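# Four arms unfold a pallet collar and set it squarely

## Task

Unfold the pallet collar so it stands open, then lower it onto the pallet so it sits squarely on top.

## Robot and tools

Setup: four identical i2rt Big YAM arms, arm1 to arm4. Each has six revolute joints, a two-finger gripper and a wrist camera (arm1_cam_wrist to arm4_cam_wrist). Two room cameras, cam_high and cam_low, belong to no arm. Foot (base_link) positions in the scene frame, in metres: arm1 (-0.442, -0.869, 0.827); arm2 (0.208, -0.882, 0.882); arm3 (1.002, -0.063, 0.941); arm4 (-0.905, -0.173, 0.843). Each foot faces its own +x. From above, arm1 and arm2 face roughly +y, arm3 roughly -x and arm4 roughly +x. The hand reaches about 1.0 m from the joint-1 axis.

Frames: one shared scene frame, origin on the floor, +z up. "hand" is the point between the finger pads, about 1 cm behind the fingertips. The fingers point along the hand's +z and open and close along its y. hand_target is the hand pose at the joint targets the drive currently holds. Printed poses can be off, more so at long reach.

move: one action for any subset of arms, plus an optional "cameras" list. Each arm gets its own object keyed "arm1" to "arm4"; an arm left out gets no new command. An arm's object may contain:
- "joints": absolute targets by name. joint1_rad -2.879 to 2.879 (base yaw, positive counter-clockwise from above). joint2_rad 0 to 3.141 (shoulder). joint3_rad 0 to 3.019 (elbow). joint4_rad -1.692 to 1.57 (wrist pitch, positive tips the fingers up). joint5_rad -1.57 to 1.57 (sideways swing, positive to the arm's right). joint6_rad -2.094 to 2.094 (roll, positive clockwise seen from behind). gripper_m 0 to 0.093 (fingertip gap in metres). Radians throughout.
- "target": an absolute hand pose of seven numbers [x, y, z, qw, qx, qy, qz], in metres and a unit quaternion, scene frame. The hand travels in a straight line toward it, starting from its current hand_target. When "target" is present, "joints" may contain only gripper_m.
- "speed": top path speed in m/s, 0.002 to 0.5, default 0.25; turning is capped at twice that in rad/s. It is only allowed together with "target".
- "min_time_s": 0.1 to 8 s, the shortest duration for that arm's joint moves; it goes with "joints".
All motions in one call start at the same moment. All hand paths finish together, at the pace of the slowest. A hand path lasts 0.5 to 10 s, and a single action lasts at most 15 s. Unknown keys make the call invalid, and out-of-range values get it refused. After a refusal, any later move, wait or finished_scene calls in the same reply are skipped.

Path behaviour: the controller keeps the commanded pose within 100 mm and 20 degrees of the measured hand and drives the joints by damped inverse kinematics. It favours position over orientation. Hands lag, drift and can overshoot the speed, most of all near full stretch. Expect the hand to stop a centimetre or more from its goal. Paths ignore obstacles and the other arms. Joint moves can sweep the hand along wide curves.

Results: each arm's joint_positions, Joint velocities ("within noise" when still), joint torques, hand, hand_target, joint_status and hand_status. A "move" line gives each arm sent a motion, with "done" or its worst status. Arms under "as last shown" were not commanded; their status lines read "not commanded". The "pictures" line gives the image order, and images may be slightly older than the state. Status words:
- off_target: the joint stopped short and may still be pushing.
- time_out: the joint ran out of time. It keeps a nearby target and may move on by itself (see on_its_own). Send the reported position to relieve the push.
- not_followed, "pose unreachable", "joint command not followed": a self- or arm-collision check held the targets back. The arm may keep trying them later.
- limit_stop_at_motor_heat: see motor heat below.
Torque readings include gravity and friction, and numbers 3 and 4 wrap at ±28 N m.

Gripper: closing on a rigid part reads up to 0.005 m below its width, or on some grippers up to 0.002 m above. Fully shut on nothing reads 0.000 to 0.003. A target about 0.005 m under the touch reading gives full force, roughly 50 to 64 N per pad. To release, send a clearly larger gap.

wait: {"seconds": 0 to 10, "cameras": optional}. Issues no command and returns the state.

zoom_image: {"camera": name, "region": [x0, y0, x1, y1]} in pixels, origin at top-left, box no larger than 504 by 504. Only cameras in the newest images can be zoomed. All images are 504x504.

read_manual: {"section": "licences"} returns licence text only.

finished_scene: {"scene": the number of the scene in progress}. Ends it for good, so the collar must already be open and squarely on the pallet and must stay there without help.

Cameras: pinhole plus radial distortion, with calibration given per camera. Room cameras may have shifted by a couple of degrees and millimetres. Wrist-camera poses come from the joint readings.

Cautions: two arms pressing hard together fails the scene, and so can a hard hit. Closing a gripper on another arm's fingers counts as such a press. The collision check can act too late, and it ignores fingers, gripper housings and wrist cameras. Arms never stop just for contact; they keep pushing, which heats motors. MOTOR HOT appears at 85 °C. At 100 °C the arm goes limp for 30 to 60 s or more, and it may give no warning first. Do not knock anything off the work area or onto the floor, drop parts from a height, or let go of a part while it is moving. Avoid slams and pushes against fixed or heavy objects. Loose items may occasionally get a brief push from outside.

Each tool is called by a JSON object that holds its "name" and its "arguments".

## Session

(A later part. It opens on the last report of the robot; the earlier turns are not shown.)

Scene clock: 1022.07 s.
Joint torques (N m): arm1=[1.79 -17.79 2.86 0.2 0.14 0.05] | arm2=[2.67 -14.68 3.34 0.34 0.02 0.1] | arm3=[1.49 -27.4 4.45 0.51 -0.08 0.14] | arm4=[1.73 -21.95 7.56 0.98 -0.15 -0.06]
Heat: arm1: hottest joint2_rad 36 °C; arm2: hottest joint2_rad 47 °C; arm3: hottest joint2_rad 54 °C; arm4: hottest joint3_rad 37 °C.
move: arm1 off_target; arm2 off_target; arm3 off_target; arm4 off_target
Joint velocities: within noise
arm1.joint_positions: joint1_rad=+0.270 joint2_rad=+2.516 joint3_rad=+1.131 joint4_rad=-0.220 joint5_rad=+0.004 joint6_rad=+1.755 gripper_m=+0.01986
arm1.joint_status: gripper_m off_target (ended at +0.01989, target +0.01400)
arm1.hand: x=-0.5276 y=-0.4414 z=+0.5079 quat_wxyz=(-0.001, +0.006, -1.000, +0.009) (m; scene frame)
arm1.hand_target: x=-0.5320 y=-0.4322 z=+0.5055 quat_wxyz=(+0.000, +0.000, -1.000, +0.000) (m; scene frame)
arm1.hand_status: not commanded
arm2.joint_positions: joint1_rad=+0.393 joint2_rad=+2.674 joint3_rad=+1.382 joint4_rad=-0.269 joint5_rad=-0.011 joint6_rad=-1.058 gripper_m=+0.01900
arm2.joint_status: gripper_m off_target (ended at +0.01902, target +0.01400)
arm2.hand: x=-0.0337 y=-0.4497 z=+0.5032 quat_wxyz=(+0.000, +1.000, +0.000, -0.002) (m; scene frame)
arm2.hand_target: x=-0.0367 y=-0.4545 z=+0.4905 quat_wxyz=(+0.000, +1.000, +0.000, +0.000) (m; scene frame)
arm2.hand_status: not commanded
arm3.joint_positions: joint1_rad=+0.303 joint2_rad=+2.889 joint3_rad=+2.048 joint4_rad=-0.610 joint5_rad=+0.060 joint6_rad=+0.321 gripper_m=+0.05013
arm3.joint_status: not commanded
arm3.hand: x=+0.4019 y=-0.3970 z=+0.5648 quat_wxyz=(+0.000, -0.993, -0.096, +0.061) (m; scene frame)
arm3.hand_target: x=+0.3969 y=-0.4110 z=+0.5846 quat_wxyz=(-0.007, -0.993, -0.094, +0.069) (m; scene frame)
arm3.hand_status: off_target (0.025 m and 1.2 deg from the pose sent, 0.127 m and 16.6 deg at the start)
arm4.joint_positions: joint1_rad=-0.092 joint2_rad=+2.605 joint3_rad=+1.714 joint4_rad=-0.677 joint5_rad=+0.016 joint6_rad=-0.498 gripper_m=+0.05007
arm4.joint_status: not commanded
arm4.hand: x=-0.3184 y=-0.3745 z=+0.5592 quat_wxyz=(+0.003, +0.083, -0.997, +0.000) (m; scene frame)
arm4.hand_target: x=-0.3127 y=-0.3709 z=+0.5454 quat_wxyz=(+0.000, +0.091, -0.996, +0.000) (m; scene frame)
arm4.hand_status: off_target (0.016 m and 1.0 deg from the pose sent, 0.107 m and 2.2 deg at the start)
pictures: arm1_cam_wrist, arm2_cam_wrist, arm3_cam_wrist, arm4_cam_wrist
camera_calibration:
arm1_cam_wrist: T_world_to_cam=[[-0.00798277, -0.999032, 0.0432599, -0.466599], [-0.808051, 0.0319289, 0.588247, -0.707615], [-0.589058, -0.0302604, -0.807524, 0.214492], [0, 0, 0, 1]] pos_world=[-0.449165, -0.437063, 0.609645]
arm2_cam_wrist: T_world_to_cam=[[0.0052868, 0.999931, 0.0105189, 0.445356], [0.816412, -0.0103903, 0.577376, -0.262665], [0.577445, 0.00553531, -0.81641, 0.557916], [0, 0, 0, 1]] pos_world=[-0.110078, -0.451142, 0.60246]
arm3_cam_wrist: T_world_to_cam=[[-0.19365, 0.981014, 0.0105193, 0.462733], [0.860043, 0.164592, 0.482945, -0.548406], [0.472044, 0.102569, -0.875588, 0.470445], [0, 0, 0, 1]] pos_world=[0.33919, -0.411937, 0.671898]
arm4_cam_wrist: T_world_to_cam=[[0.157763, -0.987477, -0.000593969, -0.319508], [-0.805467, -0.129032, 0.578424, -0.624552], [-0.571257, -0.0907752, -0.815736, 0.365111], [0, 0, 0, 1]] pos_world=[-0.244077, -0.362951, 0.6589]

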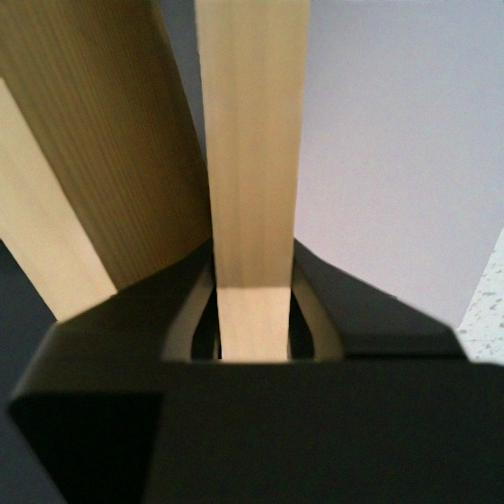

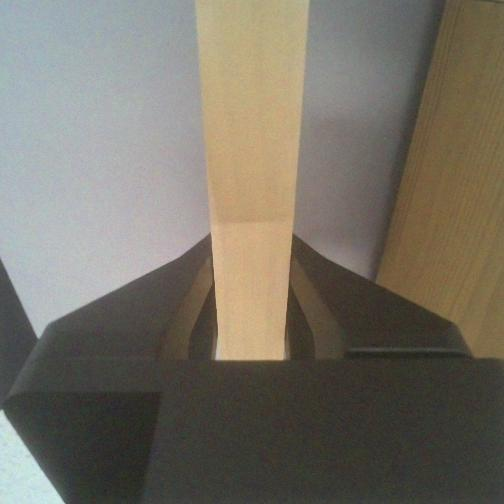

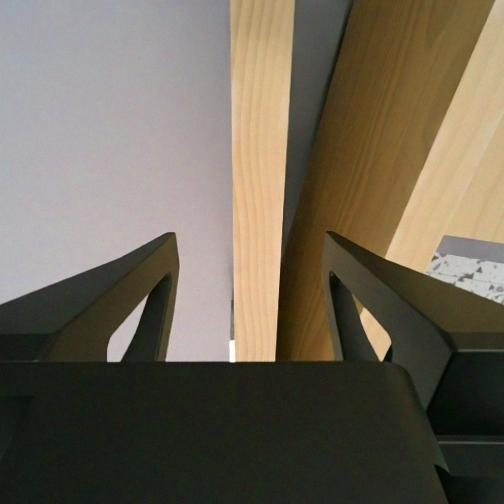

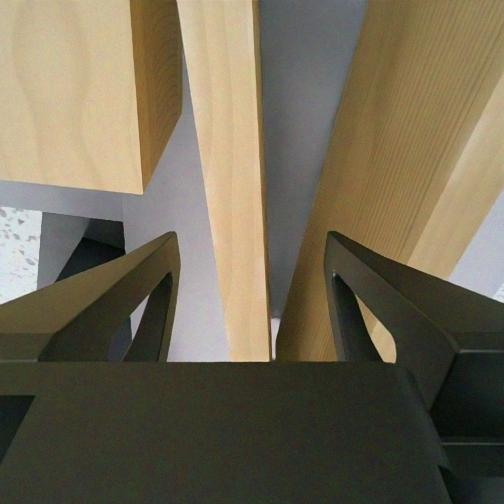

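{"name": "move", "arguments": {"arm3": {"target": [0.395, -0.408, 0.488, 0.0066, 0.9932, 0.0939, -0.0695], "speed": 0.12}, "arm4": {"target": [-0.312, -0.364, 0.484, 0, -0.1, 0.995, 0], "speed": 0.12}, "cameras": ["arm3_cam_wrist", "arm4_cam_wrist", "cam_low"]}}

Scene clock: 1049.67 s.
Joint torques (N m): arm1=[1.67 -17.85 2.86 0.18 0.16 0.04] | arm2=[2.67 -14.62 3.4 0.32 0.03 0.1] | arm3=[0.85 -24.29 8.13 0.49 -0.05 0.1] | arm4=[2.02 -22.24 7.15 0.94 -0.15 -0.08]
Heat: arm1: hottest joint2_rad 36 °C; arm2: hottest joint2_rad 45 °C; arm3: hottest joint2_rad 50 °C; arm4: hottest joint3_rad 37 °C.
move: arm3 off_target; arm4 off_target
Joint velocities: within noise
arm1, arm2: as last shown
arm3.joint_positions: joint1_rad=+0.303 joint2_rad=+3.106 joint3_rad=+2.260 joint4_rad=-0.614 joint5_rad=+0.058 joint6_rad=+0.321 gripper_m=+0.05013
arm3.joint_status: not commanded
arm3.hand: x=+0.4085 y=-0.3945 z=+0.4802 quat_wxyz=(+0.001, -0.994, -0.096, +0.057) (m; scene frame)
arm3.hand_target: x=+0.3955 y=-0.4076 z=+0.4888 quat_wxyz=(-0.007, -0.993, -0.094, +0.070) (m; scene frame)
arm3.hand_status: off_target (0.021 m and 1.7 deg from the pose sent, 0.078 m and 1.2 deg at the start)
arm4.joint_positions: joint1_rad=-0.083 joint2_rad=+2.738 joint3_rad=+1.800 joint4_rad=-0.626 joint5_rad=+0.016 joint6_rad=-0.507 gripper_m=+0.05007
arm4.joint_status: not commanded
arm4.hand: x=-0.3151 y=-0.3687 z=+0.4994 quat_wxyz=(+0.001, +0.091, -0.996, +0.001) (m; scene frame)
arm4.hand_target: x=-0.3126 y=-0.3639 z=+0.4846 quat_wxyz=(+0.000, +0.100, -0.995, +0.000) (m; scene frame)
arm4.hand_status: off_target (0.016 m and 1.0 deg from the pose sent, 0.076 m and 2.0 deg at the start)
pictures: arm3_cam_wrist, arm4_cam_wrist, cam_low
camera_calibration:
arm3_cam_wrist: T_world_to_cam=[[-0.193923, 0.980945, 0.0118309, 0.461968], [0.855934, 0.163292, 0.490625, -0.516133], [0.479345, 0.10527, -0.87129, 0.388995], [0, 0, 0, 1]] pos_world=[0.344899, -0.409834, 0.58669]
arm4_cam_wrist: T_world_to_cam=[[0.174532, -0.984651, 0.00133593, -0.308988], [-0.805529, -0.142002, 0.57529, -0.58983], [-0.566269, -0.101483, -0.817949, 0.317575], [0, 0, 0, 1]] pos_world=[-0.241364, -0.355773, 0.599496]

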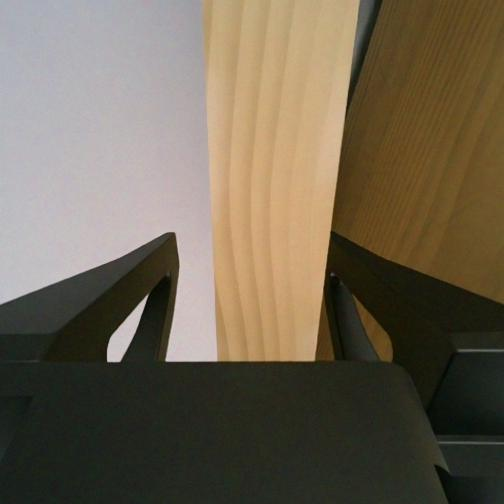

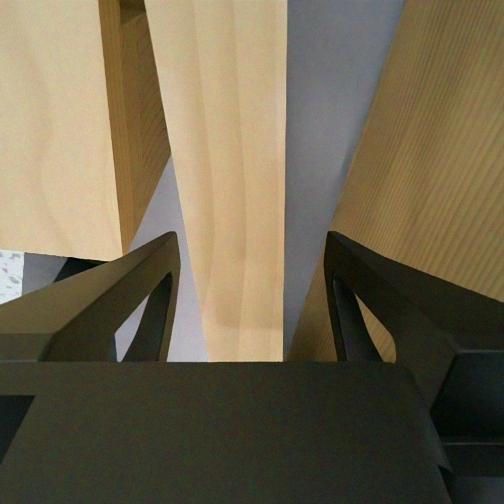

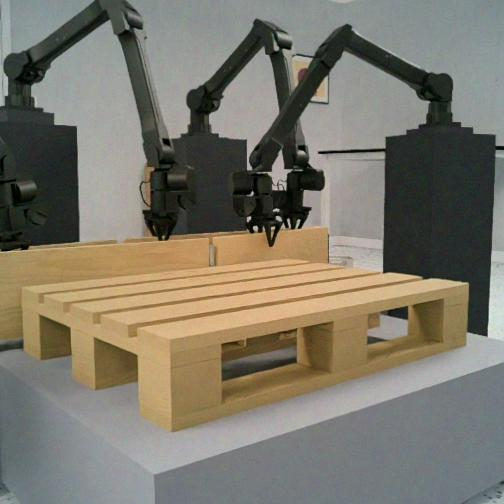

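{"name": "move", "arguments": {"arm3": {"joints": {"gripper_m": 0.014}}, "arm4": {"joints": {"gripper_m": 0.014}}, "cameras": ["arm3_cam_wrist", "arm4_cam_wrist", "cam_high"]}}

{"name": "zoom_image", "arguments": {"camera": "cam_high", "region": [130, 200, 300, 370]}}

Scene clock: 1059.20 s.
Joint torques (N m): arm1=[1.73 -17.85 2.8 0.14 0.15 0.06] | arm2=[2.55 -14.62 3.37 0.27 0.02 0.1] | arm3=[1.03 -24.47 8.16 0.44 -0.03 0.01] | arm4=[1.55 -22.12 7.13 0.92 -0.2 0.11]
Heat: arm1: hottest joint2_rad 36 °C; arm2: hottest joint2_rad 45 °C; arm3: hottest joint2_rad 51 °C; arm4: hottest joint3_rad 37 °C.
move: arm3 off_target; arm4 off_target
Joint velocities: within noise
arm1, arm2: as last shown
arm1.hand_target: x=-0.5319 y=-0.4323 z=+0.5055 quat_wxyz=(+0.000, +0.000, -1.000, +0.000) (m; scene frame)
arm3.joint_positions: joint1_rad=+0.303 joint2_rad=+3.106 joint3_rad=+2.260 joint4_rad=-0.615 joint5_rad=+0.058 joint6_rad=+0.327 gripper_m=+0.01932
arm3.joint_status: gripper_m off_target (ended at +0.01935, target +0.01400)
arm3.hand: x=+0.4088 y=-0.3944 z=+0.4801 quat_wxyz=(+0.001, -0.994, -0.093, +0.057) (m; scene frame)
arm3.hand_target: x=+0.3956 y=-0.4077 z=+0.4888 quat_wxyz=(-0.007, -0.993, -0.094, +0.070) (m; scene frame)
arm3.hand_status: not commanded
arm4.joint_positions: joint1_rad=-0.080 joint2_rad=+2.738 joint3_rad=+1.800 joint4_rad=-0.626 joint5_rad=+0.018 joint6_rad=-0.525 gripper_m=+0.01948
arm4.joint_status: gripper_m off_target (ended at +0.01950, target +0.01400)
arm4.hand: x=-0.3147 y=-0.3675 z=+0.4994 quat_wxyz=(+0.001, +0.102, -0.995, +0.001) (m; scene frame)
arm4.hand_target: x=-0.3126 y=-0.3638 z=+0.4846 quat_wxyz=(+0.000, +0.100, -0.995, +0.000) (m; scene frame)
arm4.hand_status: not commanded
pictures: arm3_cam_wrist, arm4_cam_wrist, cam_high
camera_calibration:
arm3_cam_wrist: T_world_to_cam=[[-0.188377, 0.982029, 0.0115451, 0.460192], [0.856336, 0.158488, 0.491497, -0.51886], [0.480835, 0.102473, -0.870803, 0.386866], [0, 0, 0, 1]] pos_world=[0.34499, -0.409332, 0.586589]
arm4_cam_wrist: T_world_to_cam=[[0.19487, -0.980826, 0.00233046, -0.300618], [-0.802221, -0.158017, 0.575736, -0.594405], [-0.564329, -0.114063, -0.817632, 0.313682], [0, 0, 0, 1]] pos_world=[-0.241243, -0.353001, 0.599397]

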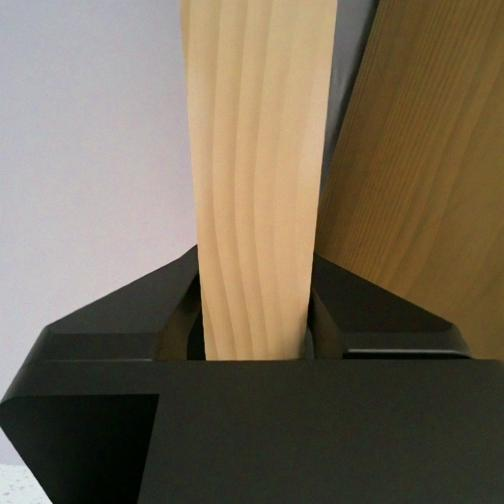

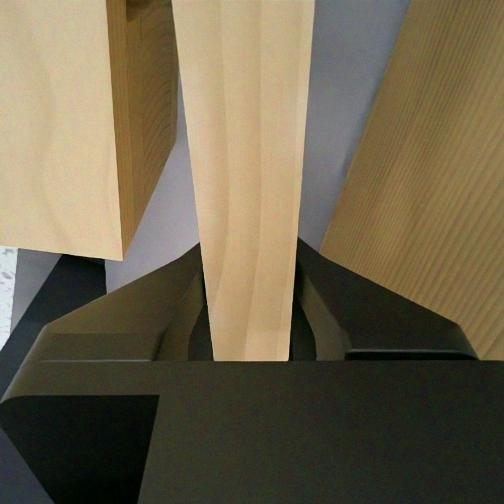

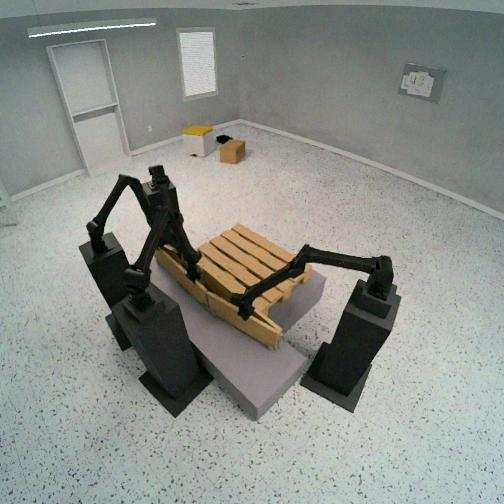

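Scaled by 2.965 from the camera's 504x504 image, which has a finer 720x720 frame.

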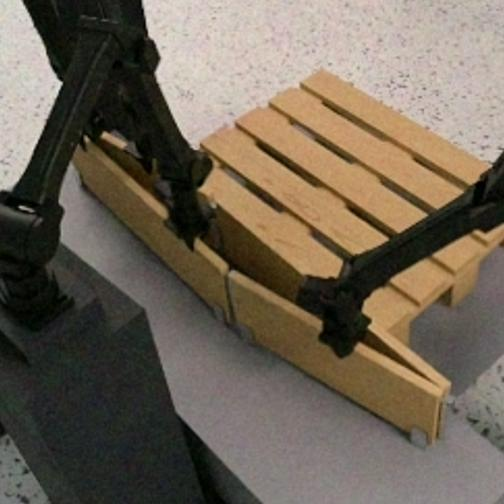

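{"name": "move", "arguments": {"arm1": {"target": [-0.532, -0.436, 0.535, 0, 0, 0.9992, 0.04], "speed": 0.08}, "arm2": {"target": [-0.0367, -0.452, 0.548, -0.035, 0.9994, 0, 0], "speed": 0.08}, "arm3": {"target": [0.400, -0.403, 0.565, 0.0066, 0.9932, 0.0939, -0.0695], "speed": 0.08}, "arm4": {"target": [-0.3126, -0.3645, 0.560, 0, -0.1, 0.995, 0], "speed": 0.08}, "cameras": []}}

{"name": "move", "arguments": {"arm1": {"target": [-0.532, -0.436, 0.570, 0, 0, 0.9962, 0.0872], "speed": 0.08}, "arm2": {"target": [-0.0367, -0.452, 0.583, -0.07, 0.9976, 0, 0], "speed": 0.08}, "arm3": {"target": [0.400, -0.403, 0.600, 0.0066, 0.9932, 0.0939, -0.0695], "speed": 0.08}, "arm4": {"target": [-0.3126, -0.3645, 0.595, 0, -0.1, 0.995, 0], "speed": 0.08}, "cameras": ["cam_high", "cam_low"]}}

Scene clock: 1078.37 s.
Joint torques (N m): arm1=[2.55 -22.71 0.9 0.62 -0.37 0.17] | arm2=[2.9 -20.6 0.51 -0.02 0.28 0.14] | arm3=[1.08 -32.97 2.18 -1.09 0.47 0.34] | arm4=[1.67 -33.49 1.72 -2.3 -0.33 0.45]
Heat: arm1: hottest joint2_rad 36 °C; arm2: hottest joint2_rad 45 °C; arm3: hottest joint2_rad 52 °C; arm4: hottest joint3_rad 35 °C.
move: arm1 off_target; arm2 off_target; arm3 off_target; arm4 off_target
Joint velocities: within noise
arm1.joint_positions: joint1_rad=+0.268 joint2_rad=+2.488 joint3_rad=+1.049 joint4_rad=-0.134 joint5_rad=+0.033 joint6_rad=+1.750 gripper_m=+0.01986
arm1.joint_status: not commanded
arm1.hand: x=-0.5184 y=-0.4575 z=+0.5139 quat_wxyz=(-0.013, +0.008, -1.000, -0.009) (m; scene frame)
arm1.hand_target: x=-0.5318 y=-0.4365 z=+0.5345 quat_wxyz=(+0.001, +0.000, -0.999, -0.039) (m; scene frame)
arm1.hand_status: off_target (0.033 m and 3.9 deg from the pose sent, 0.028 m and 5.7 deg at the start)
arm2.joint_positions: joint1_rad=+0.401 joint2_rad=+2.616 joint3_rad=+1.283 joint4_rad=-0.212 joint5_rad=+0.018 joint6_rad=-1.056 gripper_m=+0.01900
arm2.joint_status: not commanded
arm2.hand: x=-0.0238 y=-0.4650 z=+0.5203 quat_wxyz=(-0.014, +1.000, +0.003, +0.007) (m; scene frame)
arm2.hand_target: x=-0.0367 y=-0.4524 z=+0.5467 quat_wxyz=(-0.035, +0.999, +0.000, +0.000) (m; scene frame)
arm2.hand_status: off_target (0.033 m and 2.6 deg from the pose sent, 0.045 m and 4.0 deg at the start)
arm3.joint_positions: joint1_rad=+0.302 joint2_rad=+3.009 joint3_rad=+2.101 joint4_rad=-0.539 joint5_rad=+0.046 joint6_rad=+0.292 gripper_m=+0.01932
arm3.joint_status: not commanded
arm3.hand: x=+0.4189 y=-0.3902 z=+0.5026 quat_wxyz=(-0.006, -0.992, -0.111, +0.061) (m; scene frame)
arm3.hand_target: x=+0.3985 y=-0.4038 z=+0.5592 quat_wxyz=(-0.007, -0.993, -0.094, +0.070) (m; scene frame)
arm3.hand_status: off_target (0.066 m and 2.1 deg from the pose sent, 0.086 m and 1.7 deg at the start)
arm4.joint_positions: joint1_rad=-0.080 joint2_rad=+2.712 joint3_rad=+1.772 joint4_rad=-0.592 joint5_rad=+0.022 joint6_rad=-0.558 gripper_m=+0.01943
arm4.joint_status: not commanded
arm4.hand: x=-0.3100 y=-0.3695 z=+0.5088 quat_wxyz=(-0.013, +0.118, -0.993, +0.010) (m; scene frame)
arm4.hand_target: x=-0.3112 y=-0.3651 z=+0.5552 quat_wxyz=(+0.000, +0.100, -0.995, +0.001) (m; scene frame)
arm4.hand_status: off_target (0.051 m and 2.8 deg from the pose sent, 0.061 m and 0.2 deg at the start)
pictures: none
No camera images: "cameras" was empty.

Scene clock: 1079.63 s.
Joint torques (N m): arm1=[2.73 -23 1.05 1.5 0.07 0.24] | arm2=[2.84 -21.19 0.39 0.36 0.83 0.19] | arm3=[0.73 -33.73 2.5 -1.5 0.19 0.63] | arm4=[2.08 -34.02 2.26 -2.85 -0.09 0.69]
Heat: arm1: hottest joint2_rad 36 °C; arm2: hottest joint2_rad 46 °C; arm3: hottest joint2_rad 52 °C; arm4: hottest joint3_rad 35 °C.
move: arm1 off_target; arm2 off_target; arm3 off_target; arm4 off_target
Joint velocities: within noise
arm1.joint_positions: joint1_rad=+0.272 joint2_rad=+2.398 joint3_rad=+0.940 joint4_rad=-0.061 joint5_rad=+0.041 joint6_rad=+1.745 gripper_m=+0.01986
arm1.joint_status: not commanded
arm1.hand: x=-0.5161 y=-0.4681 z=+0.5436 quat_wxyz=(-0.012, +0.011, -0.999, -0.037) (m; scene frame)
arm1.hand_target: x=-0.5319 y=-0.4371 z=+0.5696 quat_wxyz=(+0.001, +0.000, -0.996, -0.086) (m; scene frame)
arm1.hand_status: off_target (0.045 m and 6.0 deg from the pose sent, 0.062 m and 9.1 deg at the start)
arm2.joint_positions: joint1_rad=+0.411 joint2_rad=+2.536 joint3_rad=+1.191 joint4_rad=-0.164 joint5_rad=+0.040 joint6_rad=-1.051 gripper_m=+0.01900
arm2.joint_status: not commanded
arm2.hand: x=-0.0214 y=-0.4718 z=+0.5484 quat_wxyz=(-0.035, +0.999, +0.005, +0.007) (m; scene frame)
arm2.hand_target: x=-0.0366 y=-0.4526 z=+0.5812 quat_wxyz=(-0.069, +0.998, +0.000, -0.001) (m; scene frame)
arm2.hand_status: off_target (0.043 m and 4.1 deg from the pose sent, 0.065 m and 6.5 deg at the start)
arm3.joint_positions: joint1_rad=+0.302 joint2_rad=+2.934 joint3_rad=+2.023 joint4_rad=-0.539 joint5_rad=+0.052 joint6_rad=+0.269 gripper_m=+0.01932
arm3.joint_status: not commanded
arm3.hand: x=+0.4191 y=-0.3885 z=+0.5308 quat_wxyz=(-0.002, -0.991, -0.122, +0.061) (m; scene frame)
arm3.hand_target: x=+0.3985 y=-0.4037 z=+0.5934 quat_wxyz=(-0.007, -0.993, -0.094, +0.070) (m; scene frame)
arm3.hand_status: off_target (0.073 m and 3.4 deg from the pose sent, 0.100 m and 2.2 deg at the start)
arm4.joint_positions: joint1_rad=-0.085 joint2_rad=+2.646 joint3_rad=+1.728 joint4_rad=-0.609 joint5_rad=+0.015 joint6_rad=-0.583 gripper_m=+0.01943
arm4.joint_status: not commanded
arm4.hand: x=-0.3099 y=-0.3723 z=+0.5384 quat_wxyz=(-0.016, +0.128, -0.992, +0.008) (m; scene frame)
arm4.hand_target: x=-0.3112 y=-0.3653 z=+0.5894 quat_wxyz=(-0.001, +0.101, -0.995, +0.001) (m; scene frame)
arm4.hand_status: off_target (0.057 m and 3.8 deg from the pose sent, 0.086 m and 2.8 deg at the start)
pictures: cam_high, cam_low

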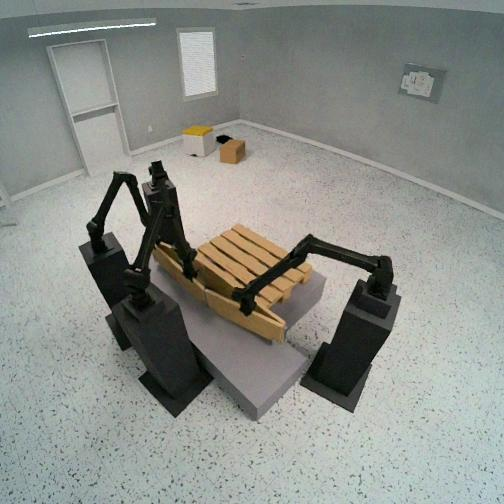

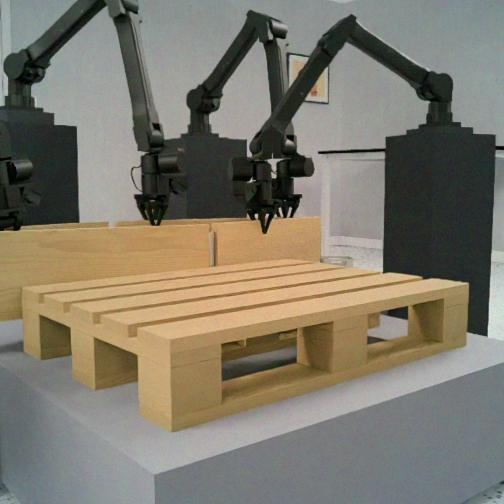

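{"name": "move", "arguments": {"arm1": {"target": [-0.532, -0.436, 0.645, 0, 0, 0.9962, 0.0872], "speed": 0.1}, "arm2": {"target": [-0.0367, -0.452, 0.656, -0.07, 0.9976, 0, 0], "speed": 0.1}, "arm3": {"target": [0.400, -0.404, 0.668, 0.0066, 0.9932, 0.0939, -0.0695], "speed": 0.1}, "arm4": {"target": [-0.3126, -0.366, 0.668, 0, -0.11, 0.994, 0], "speed": 0.1}, "cameras": []}}

{"name": "move", "arguments": {"arm1": {"target": [-0.532, -0.436, 0.70, 0, 0, 0.9962, 0.0872], "speed": 0.1}, "arm2": {"target": [-0.0367, -0.452, 0.711, -0.07, 0.9976, 0, 0], "speed": 0.1}, "arm3": {"target": [0.400, -0.404, 0.723, 0.0066, 0.9932, 0.0939, -0.0695], "speed": 0.1}, "arm4": {"target": [-0.3126, -0.366, 0.723, 0, -0.11, 0.994, 0], "speed": 0.1}, "cameras": ["cam_high", "cam_low", "arm1_cam_wrist", "arm2_cam_wrist", "arm3_cam_wrist", "arm4_cam_wrist"]}}

Scene clock: 1103.50 s.
Joint torques (N m): arm1=[3.25 -28.28 1.92 0.53 -0.3 0.29] | arm2=[2.73 -25.41 1.1 -0.65 1.22 0.15] | arm3=[1.55 -36.95 1.61 -2.91 2.24 1.03] | arm4=[1.85 -39.53 1.76 -4.72 -1.39 0.96]
Heat: arm1: hottest joint2_rad 40 °C; arm2: hottest joint2_rad 52 °C; arm3: hottest joint2_rad 60 °C; arm4: hottest joint2_rad 40 °C.
move: arm1 off_target; arm2 off_target; arm3 off_target; arm4 off_target
Joint velocities: within noise
arm1.joint_positions: joint1_rad=+0.264 joint2_rad=+2.264 joint3_rad=+0.864 joint4_rad=-0.176 joint5_rad=+0.048 joint6_rad=+1.742 gripper_m=+0.02017
arm1.joint_status: not commanded
arm1.hand: x=-0.5071 y=-0.4904 z=+0.5874 quat_wxyz=(-0.020, +0.010, -1.000, -0.009) (m; scene frame)
arm1.hand_target: x=-0.5313 y=-0.4393 z=+0.6410 quat_wxyz=(+0.003, +0.001, -0.996, -0.086) (m; scene frame)
arm1.hand_status: off_target (0.083 m and 9.3 deg from the pose sent, 0.107 m and 6.0 deg at the start)
arm2.joint_positions: joint1_rad=+0.413 joint2_rad=+2.428 joint3_rad=+1.104 joint4_rad=-0.235 joint5_rad=+0.028 joint6_rad=-1.045 gripper_m=+0.01965
arm2.joint_status: not commanded
arm2.hand: x=-0.0121 y=-0.4934 z=+0.5867 quat_wxyz=(-0.011, +1.000, +0.003, +0.015) (m; scene frame)
arm2.hand_target: x=-0.0358 y=-0.4544 z=+0.6494 quat_wxyz=(-0.070, +0.998, -0.001, -0.001) (m; scene frame)
arm2.hand_status: off_target (0.084 m and 7.0 deg from the pose sent, 0.111 m and 4.1 deg at the start)
arm3.joint_positions: joint1_rad=+0.302 joint2_rad=+2.869 joint3_rad=+1.947 joint4_rad=-0.509 joint5_rad=+0.001 joint6_rad=+0.229 gripper_m=+0.01968
arm3.joint_status: not commanded
arm3.hand: x=+0.4237 y=-0.3958 z=+0.5536 quat_wxyz=(-0.028, -0.988, -0.143, +0.060) (m; scene frame)
arm3.hand_target: x=+0.4003 y=-0.4050 z=+0.6385 quat_wxyz=(-0.010, -0.993, -0.096, +0.073) (m; scene frame)
arm3.hand_status: off_target (0.117 m and 6.2 deg from the pose sent, 0.139 m and 3.4 deg at the start; pose on its path clipped on 31 of 47 steps)
arm4.joint_positions: joint1_rad=-0.080 joint2_rad=+2.588 joint3_rad=+1.701 joint4_rad=-0.635 joint5_rad=+0.056 joint6_rad=-0.631 gripper_m=+0.01962
arm4.joint_status: not commanded
arm4.hand: x=-0.3078 y=-0.3773 z=+0.5670 quat_wxyz=(-0.010, +0.154, -0.988, +0.028) (m; scene frame)
arm4.hand_target: x=-0.3085 y=-0.3682 z=+0.6515 quat_wxyz=(-0.003, +0.112, -0.994, +0.003) (m; scene frame)
arm4.hand_status: off_target (0.102 m and 6.1 deg from the pose sent, 0.130 m and 3.0 deg at the start; pose on its path clipped on 26 of 47 steps)
pictures: none
No camera images: "cameras" was empty.

Scene clock: 1105.53 s.
Joint torques (N m): arm1=[4.07 -30.15 3.63 0.39 -0.43 0.25] | arm2=[2.43 -26.11 2.28 -0.61 1.54 0.03] | arm3=[0.97 -36.95 1.55 -3.6 3.35 1.38] | arm4=[0.5 -38.59 2.81 -4.89 -1.9 1.25]
Heat: arm1: hottest joint2_rad 40 °C; arm2: hottest joint2_rad 52 °C; arm3: hottest joint2_rad 60 °C; arm4: hottest joint2_rad 40 °C.
move: arm1 off_target; arm2 off_target; arm3 off_target; arm4 off_target
Joint velocities: within noise
arm1.joint_positions: joint1_rad=+0.250 joint2_rad=+2.139 joint3_rad=+0.805 joint4_rad=-0.277 joint5_rad=+0.049 joint6_rad=+1.740 gripper_m=+0.02067
arm1.joint_status: not commanded
arm1.hand: x=-0.4983 y=-0.5074 z=+0.6271 quat_wxyz=(-0.024, +0.004, -1.000, +0.009) (m; scene frame)
arm1.hand_target: x=-0.5284 y=-0.4461 z=+0.6899 quat_wxyz=(+0.004, +0.001, -0.996, -0.086) (m; scene frame)
arm1.hand_status: off_target (0.108 m and 11.3 deg from the pose sent, 0.127 m and 9.3 deg at the start; pose on its path clipped on 48 of 61 steps)
arm2.joint_positions: joint1_rad=+0.418 joint2_rad=+2.331 joint3_rad=+1.024 joint4_rad=-0.289 joint5_rad=+0.021 joint6_rad=-1.030 gripper_m=+0.02010
arm2.joint_status: not commanded
arm2.hand: x=-0.0033 y=-0.5154 z=+0.6196 quat_wxyz=(+0.007, +1.000, -0.002, +0.021) (m; scene frame)
arm2.hand_target: x=-0.0307 y=-0.4649 z=+0.6907 quat_wxyz=(-0.069, +0.998, -0.001, -0.001) (m; scene frame)
arm2.hand_status: off_target (0.116 m and 9.2 deg from the pose sent, 0.133 m and 7.0 deg at the start; pose on its path clipped on 50 of 61 steps)
arm3.joint_positions: joint1_rad=+0.307 joint2_rad=+2.822 joint3_rad=+1.896 joint4_rad=-0.482 joint5_rad=-0.026 joint6_rad=+0.202 gripper_m=+0.02091
arm3.joint_status: not commanded
arm3.hand: x=+0.4258 y=-0.4040 z=+0.5712 quat_wxyz=(-0.044, -0.984, -0.160, +0.067) (m; scene frame)
arm3.hand_target: x=+0.4057 y=-0.4067 z=+0.6565 quat_wxyz=(-0.013, -0.992, -0.098, +0.075) (m; scene frame)
arm3.hand_status: off_target (0.154 m and 8.8 deg from the pose sent, 0.171 m and 6.2 deg at the start; pose on its path clipped on 57 of 61 steps)
arm4.joint_positions: joint1_rad=-0.073 joint2_rad=+2.534 joint3_rad=+1.680 joint4_rad=-0.671 joint5_rad=+0.072 joint6_rad=-0.663 gripper_m=+0.02091
arm4.joint_status: not commanded
arm4.hand: x=-0.3069 y=-0.3765 z=+0.5941 quat_wxyz=(-0.004, +0.173, -0.984, +0.034) (m; scene frame)
arm4.hand_target: x=-0.3077 y=-0.3701 z=+0.6797 quat_wxyz=(-0.004, +0.113, -0.994, +0.005) (m; scene frame)
arm4.hand_status: off_target (0.129 m and 8.3 deg from the pose sent, 0.156 m and 6.1 deg at the start; pose on its path clipped on 55 of 61 steps)
pictures: arm1_cam_wrist, arm2_cam_wrist, arm3_cam_wrist, arm4_cam_wrist, cam_high, cam_low
camera_calibration:
arm1_cam_wrist: T_world_to_cam=[[-0.0142727, -0.999046, 0.041271, -0.53937], [-0.833489, 0.0346879, 0.551446, -0.740046], [-0.552351, -0.0265283, -0.833189, 0.362216], [0, 0, 0, 1]] pos_world=[-0.424449, -0.503576, 0.73215]
arm2_cam_wrist: T_world_to_cam=[[0.00875883, 0.999953, -0.00423451, 0.518785], [0.789481, -0.00431617, 0.61376, -0.374962], [0.613713, -0.00871888, -0.789481, 0.611935], [0, 0, 0, 1]] pos_world=[-0.0840705, -0.515043, 0.715445]
arm3_cam_wrist: T_world_to_cam=[[-0.323229, 0.943976, -0.0665796, 0.558438], [0.82908, 0.316402, 0.460996, -0.483769], [0.456235, 0.0938073, -0.884901, 0.474005], [0, 0, 0, 1]] pos_world=[0.365329, -0.418552, 0.679644]
arm4_cam_wrist: T_world_to_cam=[[0.332974, -0.940409, 0.068985, -0.293201], [-0.782662, -0.234833, 0.576449, -0.667356], [-0.525898, -0.245934, -0.814216, 0.354604], [0, 0, 0, 1]] pos_world=[-0.2382, -0.345237, 0.693648]

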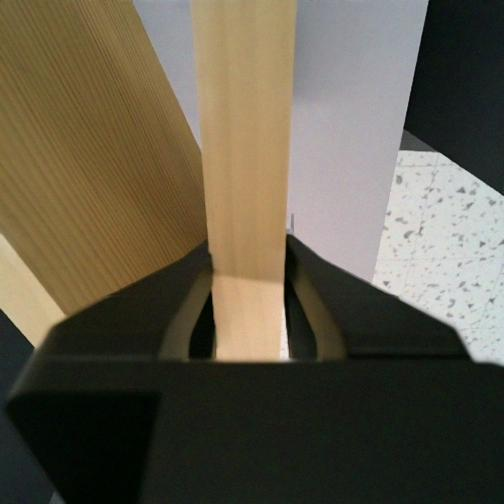

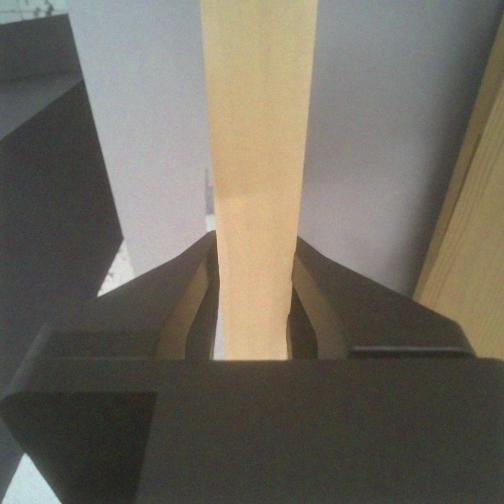

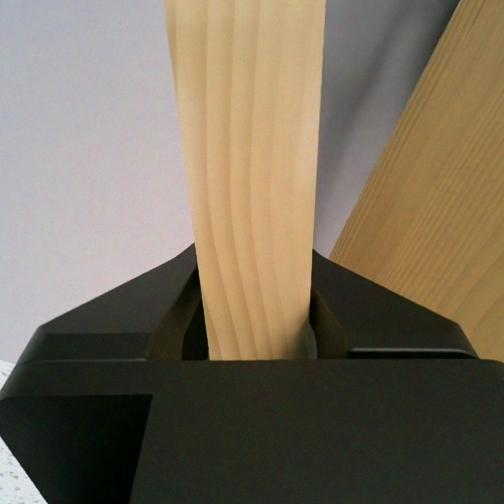

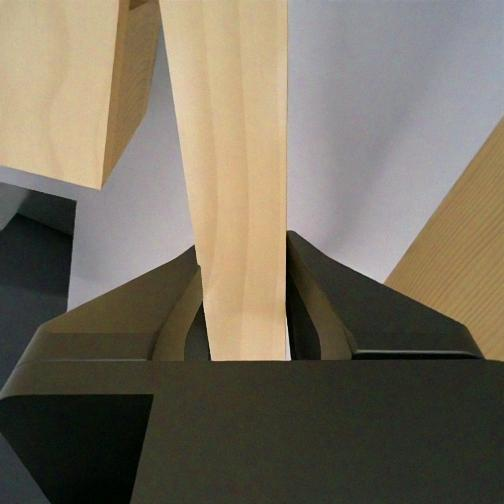

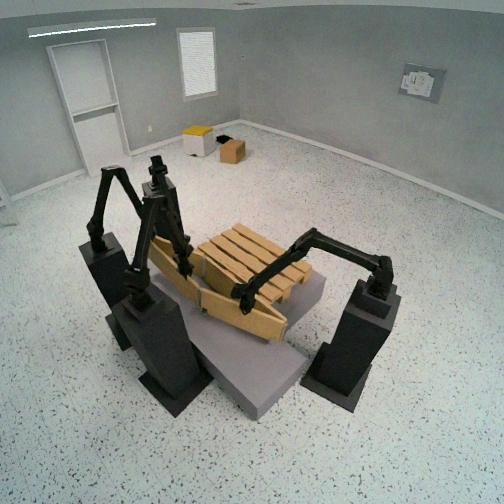

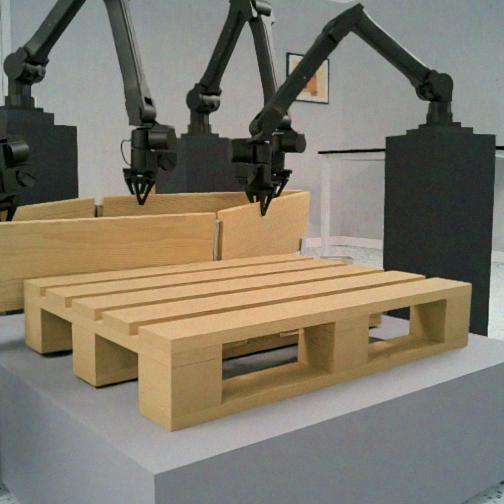

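{"name": "zoom_image", "arguments": {"camera": "cam_low", "region": [0, 180, 252, 432]}}

{"name": "zoom_image", "arguments": {"camera": "cam_low", "region": [200, 180, 480, 380]}}

{"name": "zoom_image", "arguments": {"camera": "cam_high", "region": [130, 200, 330, 370]}}

Scaled by 2.000 from the camera's 504x504 image, which has a finer 720x720 frame.

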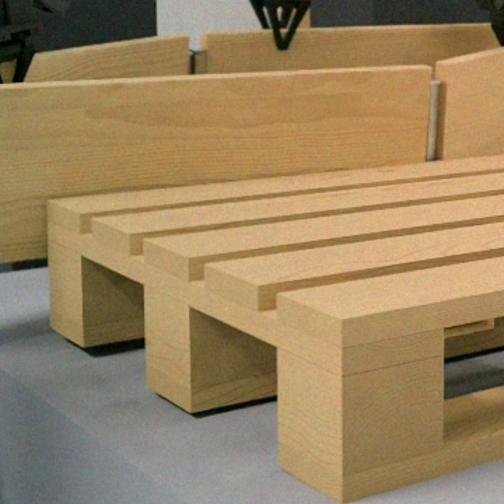

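Scaled by 1.800 from the camera's 504x504 image, which has a finer 720x720 frame.

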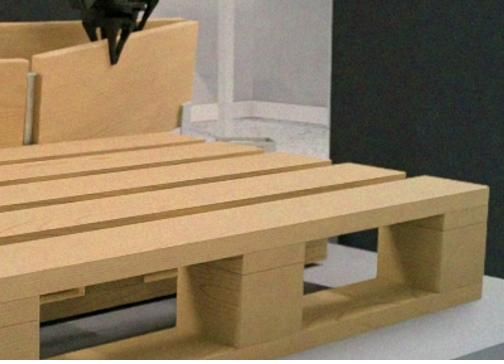

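Scaled by 2.520 from the camera's 504x504 image, which has a finer 720x720 frame.

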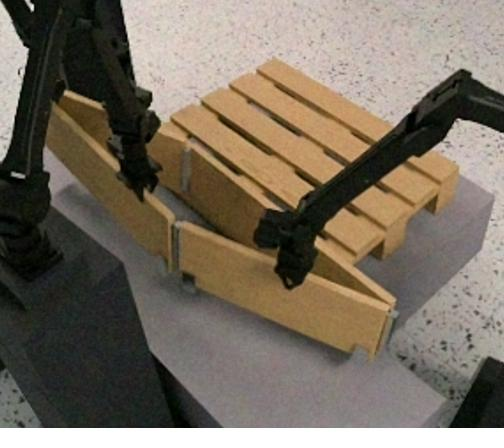

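{"name": "move", "arguments": {"arm1": {"target": [-0.528, -0.46, 0.570, 0, 0, 0.9976, 0.07], "speed": 0.08}, "arm2": {"target": [-0.031, -0.475, 0.575, -0.06, 0.998, 0, 0], "speed": 0.08}, "arm3": {"target": [0.406, -0.412, 0.600, 0.009, 0.986, 0.15, -0.0695], "speed": 0.08}, "arm4": {"target": [-0.308, -0.378, 0.625, 0, -0.16, 0.987, 0], "speed": 0.08}, "cameras": ["cam_low"]}}

{"name": "zoom_image", "arguments": {"camera": "cam_low", "region": [0, 180, 252, 432]}}

Scene clock: 1149.57 s.
Joint torques (N m): arm1=[2.2 -15.68 3.26 1.4 -0.33 0.29] | arm2=[2.49 -15.91 2.25 0.53 0.2 0.22] | arm3=[2.02 -30.39 5.01 -2.21 0.14 0.11] | arm4=[1.2 -33.67 5.03 -3.71 -0.26 0.04]
Heat: arm1: hottest joint2_rad 40 °C; arm2: hottest joint2_rad 59 °C; arm3: hottest joint2_rad 69 °C; arm4: hottest joint2_rad 49 °C.
move: arm1 off_target; arm2 off_target; arm3 off_target; arm4 off_target
Joint velocities: within noise
arm1.joint_positions: joint1_rad=+0.281 joint2_rad=+2.313 joint3_rad=+0.861 joint4_rad=-0.059 joint5_rad=+0.046 joint6_rad=+1.742 gripper_m=+0.02067
arm1.joint_status: not commanded
arm1.hand: x=-0.5157 y=-0.4839 z=+0.5703 quat_wxyz=(-0.013, +0.017, -0.999, -0.041) (m; scene frame)
arm1.hand_target: x=-0.5278 y=-0.4607 z=+0.5712 quat_wxyz=(+0.001, +0.001, -0.998, -0.069) (m; scene frame)
arm1.hand_status: off_target (0.027 m and 4.2 deg from the pose sent, 0.080 m and 9.4 deg at the start)
arm2.joint_positions: joint1_rad=+0.426 joint2_rad=+2.473 joint3_rad=+1.118 joint4_rad=-0.138 joint5_rad=+0.049 joint6_rad=-1.042 gripper_m=+0.02013
arm2.joint_status: not commanded
arm2.hand: x=-0.0209 y=-0.4832 z=+0.5697 quat_wxyz=(-0.045, +0.999, +0.008, +0.007) (m; scene frame)
arm2.hand_target: x=-0.0308 y=-0.4752 z=+0.5751 quat_wxyz=(-0.060, +0.998, +0.000, +0.000) (m; scene frame)
arm2.hand_status: off_target (0.014 m and 2.1 deg from the pose sent, 0.066 m and 8.1 deg at the start)
arm3.joint_positions: joint1_rad=+0.301 joint2_rad=+2.890 joint3_rad=+1.969 joint4_rad=-0.502 joint5_rad=+0.044 joint6_rad=+0.216 gripper_m=+0.01954
arm3.joint_status: not commanded
arm3.hand: x=+0.4173 y=-0.3902 z=+0.5460 quat_wxyz=(-0.009, -0.986, -0.147, +0.072) (m; scene frame)
arm3.hand_target: x=+0.4053 y=-0.4123 z=+0.5964 quat_wxyz=(-0.010, -0.986, -0.150, +0.071) (m; scene frame)
arm3.hand_status: off_target (0.059 m and 0.4 deg from the pose sent, 0.036 m and 4.2 deg at the start)
arm4.joint_positions: joint1_rad=-0.092 joint2_rad=+2.596 joint3_rad=+1.701 joint4_rad=-0.641 joint5_rad=+0.020 joint6_rad=-0.655 gripper_m=+0.01940
arm4.joint_status: not commanded
arm4.hand: x=-0.3129 y=-0.3770 z=+0.5620 quat_wxyz=(-0.011, +0.160, -0.987, +0.009) (m; scene frame)
arm4.hand_target: x=-0.3070 y=-0.3784 z=+0.6198 quat_wxyz=(-0.002, +0.160, -0.987, +0.001) (m; scene frame)
arm4.hand_status: off_target (0.063 m and 1.6 deg from the pose sent, 0.031 m and 4.2 deg at the start)
pictures: cam_low

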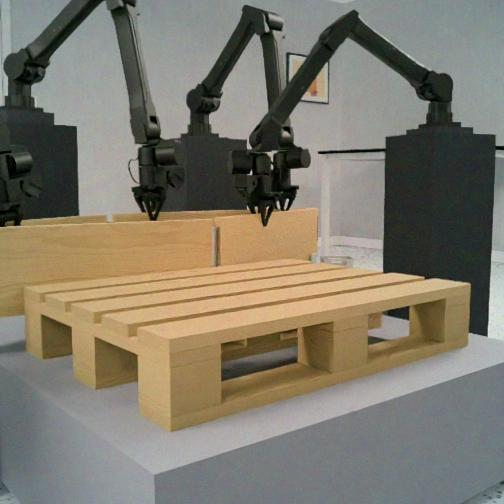

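Scaled by 2.000 from the camera's 504x504 image, which has a finer 720x720 frame.

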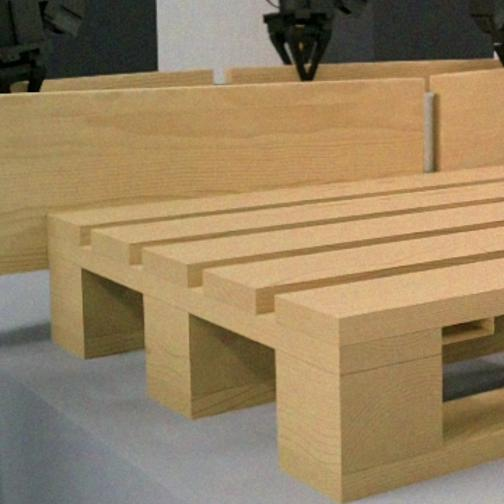

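{"name": "move", "arguments": {"arm1": {"target": [-0.526, -0.525, 0.578, 0, 0, 0.9976, 0.07], "speed": 0.08}, "arm2": {"target": [-0.030, -0.533, 0.583, -0.06, 0.998, 0, 0], "speed": 0.08}, "arm3": {"target": [0.405, -0.465, 0.605, 0.009, 0.986, 0.15, -0.0695], "speed": 0.08}, "arm4": {"target": [-0.306, -0.435, 0.628, 0, -0.16, 0.987, 0], "speed": 0.08}, "cameras": ["cam_high"]}}

{"name": "zoom_image", "arguments": {"camera": "cam_high", "region": [130, 200, 330, 370]}}

Scene clock: 1168.87 s.
Joint torques (N m): arm1=[3.37 -17.73 -0.16 0.92 -0.59 0.36] | arm2=[3.37 -17.26 -0.27 0.24 0.1 0.28] | arm3=[4.25 -31.79 6.67 -2.35 -0.04 0.96] | arm4=[-1.38 -33.2 7.58 -3.49 0.21 0.38]
Heat: arm1: hottest joint2_rad 41 °C; arm2: hottest joint2_rad 53 °C; arm3: hottest joint2_rad 61 °C; arm4: hottest joint2_rad 48 °C.
move: arm1 off_target; arm2 off_target; arm3 off_target; arm4 off_target
Joint velocities: within noise
arm1.joint_positions: joint1_rad=+0.300 joint2_rad=+2.314 joint3_rad=+0.718 joint4_rad=+0.095 joint5_rad=+0.057 joint6_rad=+1.772 gripper_m=+0.02049
arm1.joint_status: not commanded
arm1.hand: x=-0.5095 y=-0.5356 z=+0.5671 quat_wxyz=(-0.016, +0.012, -0.999, -0.047) (m; scene frame)
arm1.hand_target: x=-0.5258 y=-0.5253 z=+0.5777 quat_wxyz=(+0.001, +0.001, -0.998, -0.069) (m; scene frame)
arm1.hand_status: off_target (0.022 m and 3.5 deg from the pose sent, 0.043 m and 4.2 deg at the start)
arm2.joint_positions: joint1_rad=+0.491 joint2_rad=+2.469 joint3_rad=+0.989 joint4_rad=-0.025 joint5_rad=+0.059 joint6_rad=-0.975 gripper_m=+0.01964
arm2.joint_status: not commanded
arm2.hand: x=-0.0158 y=-0.5398 z=+0.5639 quat_wxyz=(-0.042, +0.999, +0.007, +0.011) (m; scene frame)
arm2.hand_target: x=-0.0299 y=-0.5332 z=+0.5821 quat_wxyz=(-0.060, +0.998, +0.000, -0.001) (m; scene frame)
arm2.hand_status: off_target (0.025 m and 2.5 deg from the pose sent, 0.052 m and 2.1 deg at the start)
arm3.joint_positions: joint1_rad=+0.341 joint2_rad=+2.946 joint3_rad=+2.098 joint4_rad=-0.593 joint5_rad=+0.055 joint6_rad=+0.199 gripper_m=+0.01948
arm3.joint_status: not commanded
arm3.hand: x=+0.4145 y=-0.4212 z=+0.5414 quat_wxyz=(-0.002, -0.982, -0.175, +0.065) (m; scene frame)
arm3.hand_target: x=+0.4050 y=-0.4649 z=+0.6008 quat_wxyz=(-0.011, -0.986, -0.152, +0.073) (m; scene frame)
arm3.hand_status: off_target (0.078 m and 3.0 deg from the pose sent, 0.096 m and 0.4 deg at the start)
arm4.joint_positions: joint1_rad=-0.141 joint2_rad=+2.618 joint3_rad=+1.758 joint4_rad=-0.705 joint5_rad=+0.004 joint6_rad=-0.769 gripper_m=+0.01939
arm4.joint_status: not commanded
arm4.hand: x=-0.3173 y=-0.4053 z=+0.5619 quat_wxyz=(-0.002, +0.193, -0.981, -0.005) (m; scene frame)
arm4.hand_target: x=-0.3063 y=-0.4343 z=+0.6238 quat_wxyz=(-0.002, +0.161, -0.987, +0.001) (m; scene frame)
arm4.hand_status: off_target (0.073 m and 3.8 deg from the pose sent, 0.088 m and 1.6 deg at the start)
pictures: cam_high

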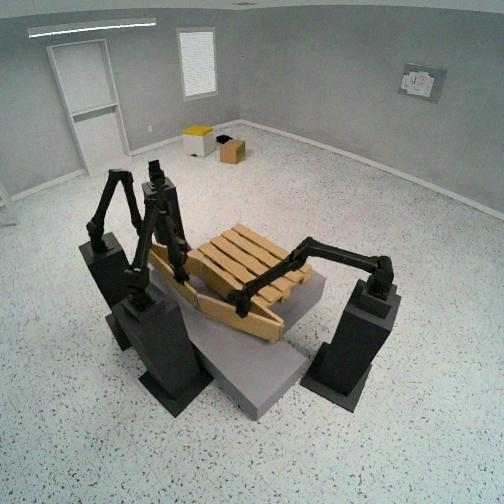

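Scaled by 2.520 from the camera's 504x504 image, which has a finer 720x720 frame.

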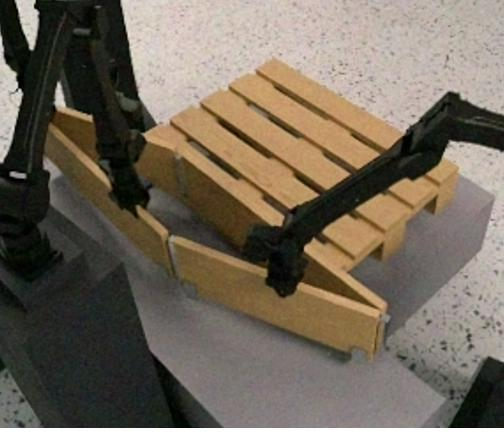

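{"name": "move", "arguments": {"arm3": {"target": [0.405, -0.508, 0.612, 0.009, 0.986, 0.15, -0.0695], "speed": 0.08}, "arm4": {"target": [-0.306, -0.475, 0.632, 0, -0.17, 0.985, 0], "speed": 0.08}, "arm1": {"target": [-0.526, -0.527, 0.583, 0, 0, 0.9976, 0.07], "speed": 0.08}, "arm2": {"target": [-0.030, -0.535, 0.590, -0.06, 0.998, 0, 0], "speed": 0.08}, "cameras": []}}

Scene clock: 1185.10 s.
Joint torques (N m): arm1=[2.14 -18.37 0.42 0.69 -0.55 0.26] | arm2=[2.43 -18.02 0.01 0.01 0.28 0.2] | arm3=[4.25 -31.56 8.61 -1.98 -0.39 0.57] | arm4=[-1.67 -32.79 8.39 -3.02 0.62 -0.23]
Heat: arm1: hottest joint2_rad 41 °C; arm2: hottest joint2_rad 51 °C; arm3: hottest joint2_rad 60 °C; arm4: hottest joint2_rad 47 °C.
move: arm1 off_target; arm2 off_target; arm3 off_target; arm4 off_target
Joint velocities: within noise
arm1.joint_positions: joint1_rad=+0.318 joint2_rad=+2.311 joint3_rad=+0.695 joint4_rad=+0.095 joint5_rad=+0.056 joint6_rad=+1.785 gripper_m=+0.02005
arm1.joint_status: not commanded
arm1.hand: x=-0.5121 y=-0.5496 z=+0.5678 quat_wxyz=(-0.018, +0.014, -0.999, -0.038) (m; scene frame)
arm1.hand_target: x=-0.5258 y=-0.5274 z=+0.5828 quat_wxyz=(+0.001, +0.001, -0.998, -0.069) (m; scene frame)
arm1.hand_status: off_target (0.031 m and 4.5 deg from the pose sent, 0.025 m and 3.5 deg at the start)
arm2.joint_positions: joint1_rad=+0.506 joint2_rad=+2.461 joint3_rad=+0.970 joint4_rad=-0.025 joint5_rad=+0.055 joint6_rad=-0.962 gripper_m=+0.01929
arm2.joint_status: not commanded
arm2.hand: x=-0.0165 y=-0.5504 z=+0.5660 quat_wxyz=(-0.037, +0.999, +0.008, +0.012) (m; scene frame)
arm2.hand_target: x=-0.0297 y=-0.5355 z=+0.5888 quat_wxyz=(-0.060, +0.998, +0.000, +0.000) (m; scene frame)
arm2.hand_status: off_target (0.032 m and 3.1 deg from the pose sent, 0.030 m and 2.5 deg at the start)
arm3.joint_positions: joint1_rad=+0.381 joint2_rad=+2.990 joint3_rad=+2.220 joint4_rad=-0.703 joint5_rad=+0.070 joint6_rad=+0.285 gripper_m=+0.01945
arm3.joint_status: not commanded
arm3.hand: x=+0.4165 y=-0.4500 z=+0.5446 quat_wxyz=(+0.007, -0.987, -0.153, +0.054) (m; scene frame)
arm3.hand_target: x=+0.4065 y=-0.5073 z=+0.6089 quat_wxyz=(-0.011, -0.986, -0.151, +0.071) (m; scene frame)
arm3.hand_status: off_target (0.090 m and 2.6 deg from the pose sent, 0.112 m and 3.1 deg at the start; pose on its path clipped on 4 of 44 steps)
arm4.joint_positions: joint1_rad=-0.191 joint2_rad=+2.634 joint3_rad=+1.829 joint4_rad=-0.768 joint5_rad=-0.008 joint6_rad=-0.783 gripper_m=+0.01939
arm4.joint_status: not commanded
arm4.hand: x=-0.3149 y=-0.4392 z=+0.5695 quat_wxyz=(-0.002, +0.175, -0.985, -0.012) (m; scene frame)
arm4.hand_target: x=-0.3066 y=-0.4743 z=+0.6286 quat_wxyz=(-0.002, +0.170, -0.986, +0.001) (m; scene frame)
arm4.hand_status: off_target (0.073 m and 1.5 deg from the pose sent, 0.099 m and 2.7 deg at the start)
pictures: none
No camera images: "cameras" was empty.

{"name": "move", "arguments": {"arm1": {"target": [-0.526, -0.525, 0.640, 0, 0, 0.9976, 0.07], "speed": 0.08}, "arm2": {"target": [-0.030, -0.535, 0.650, -0.06, 0.998, 0, 0], "speed": 0.08}, "arm3": {"target": [0.407, -0.505, 0.660, 0.009, 0.986, 0.15, -0.0695], "speed": 0.08}, "arm4": {"target": [-0.307, -0.474, 0.682, 0, -0.17, 0.985, 0], "speed": 0.08}, "cameras": ["cam_low", "cam_high"]}}

{"name": "zoom_image", "arguments": {"camera": "cam_low", "region": [0, 180, 252, 432]}}

Scene clock: 1197.90 s.
Joint torques (N m): arm1=[1.9 -19.49 1.88 0.31 -0.37 0.2] | arm2=[1.96 -20.89 0.23 -0.88 0.85 0.13] | arm3=[3.96 -35.19 4.83 -1.68 -0.02 0.39] | arm4=[-1.38 -35.31 6.38 -2.06 -0.04 -0.29]
Heat: arm1: hottest joint2_rad 40 °C; arm2: hottest joint2_rad 53 °C; arm3: hottest joint2_rad 62 °C; arm4: hottest joint2_rad 44 °C.
move: arm1 off_target; arm2 off_target; arm3 off_target; arm4 off_target
Joint velocities: within noise
arm1.joint_positions: joint1_rad=+0.318 joint2_rad=+2.135 joint3_rad=+0.636 joint4_rad=-0.043 joint5_rad=+0.051 joint6_rad=+1.789 gripper_m=+0.02002
arm1.joint_status: not commanded
arm1.hand: x=-0.5112 y=-0.5564 z=+0.6179 quat_wxyz=(-0.018, +0.012, -0.999, -0.027) (m; scene frame)
arm1.hand_target: x=-0.5256 y=-0.5260 z=+0.6393 quat_wxyz=(+0.001, +0.001, -0.998, -0.069) (m; scene frame)
arm1.hand_status: off_target (0.041 m and 5.5 deg from the pose sent, 0.078 m and 4.5 deg at the start)
arm2.joint_positions: joint1_rad=+0.508 joint2_rad=+2.343 joint3_rad=+0.905 joint4_rad=-0.096 joint5_rad=+0.040 joint6_rad=-0.955 gripper_m=+0.01928
arm2.joint_status: not commanded
arm2.hand: x=-0.0147 y=-0.5589 z=+0.6063 quat_wxyz=(-0.025, +1.000, +0.006, +0.011) (m; scene frame)
arm2.hand_target: x=-0.0294 y=-0.5361 z=+0.6460 quat_wxyz=(-0.060, +0.998, +0.000, +0.000) (m; scene frame)
arm2.hand_status: off_target (0.052 m and 4.2 deg from the pose sent, 0.086 m and 3.1 deg at the start)
arm3.joint_positions: joint1_rad=+0.391 joint2_rad=+2.933 joint3_rad=+2.187 joint4_rad=-0.734 joint5_rad=+0.061 joint6_rad=+0.302 gripper_m=+0.01945
arm3.joint_status: not commanded
arm3.hand: x=+0.4170 y=-0.4596 z=+0.5729 quat_wxyz=(+0.004, -0.988, -0.149, +0.049) (m; scene frame)
arm3.hand_target: x=+0.4059 y=-0.5055 z=+0.6525 quat_wxyz=(-0.010, -0.986, -0.150, +0.070) (m; scene frame)
arm3.hand_status: off_target (0.099 m and 2.8 deg from the pose sent, 0.128 m and 2.6 deg at the start; pose on its path clipped on 27 of 47 steps)
arm4.joint_positions: joint1_rad=-0.193 joint2_rad=+2.571 joint3_rad=+1.834 joint4_rad=-0.860 joint5_rad=+0.013 joint6_rad=-0.777 gripper_m=+0.01939
arm4.joint_status: not commanded
arm4.hand: x=-0.3136 y=-0.4463 z=+0.6110 quat_wxyz=(+0.014, +0.170, -0.985, -0.010) (m; scene frame)
arm4.hand_target: x=-0.3070 y=-0.4735 z=+0.6771 quat_wxyz=(+0.000, +0.170, -0.985, +0.001) (m; scene frame)
arm4.hand_status: off_target (0.077 m and 2.0 deg from the pose sent, 0.118 m and 1.5 deg at the start)
pictures: cam_high, cam_low

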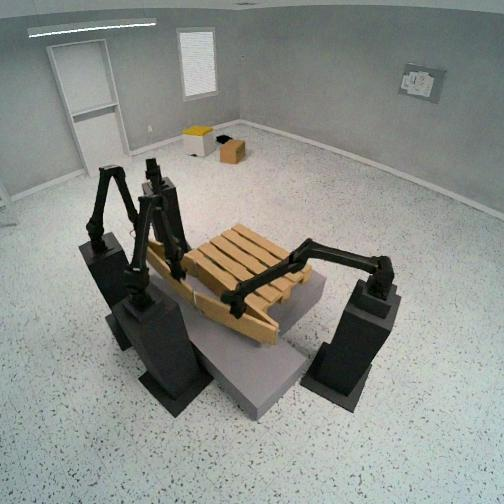

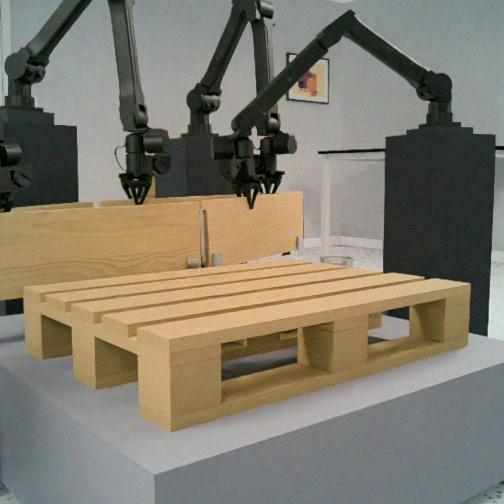

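Scaled by 2.000 from the camera's 504x504 image, which has a finer 720x720 frame.

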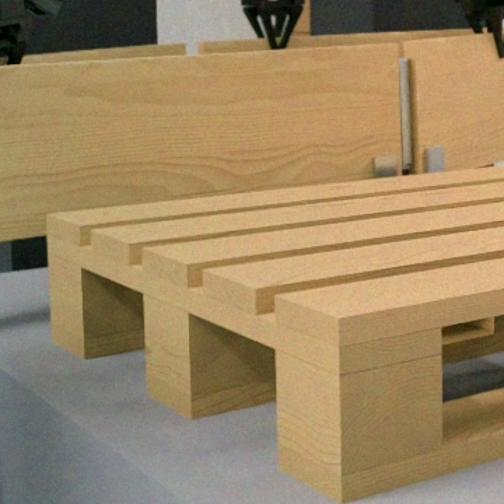

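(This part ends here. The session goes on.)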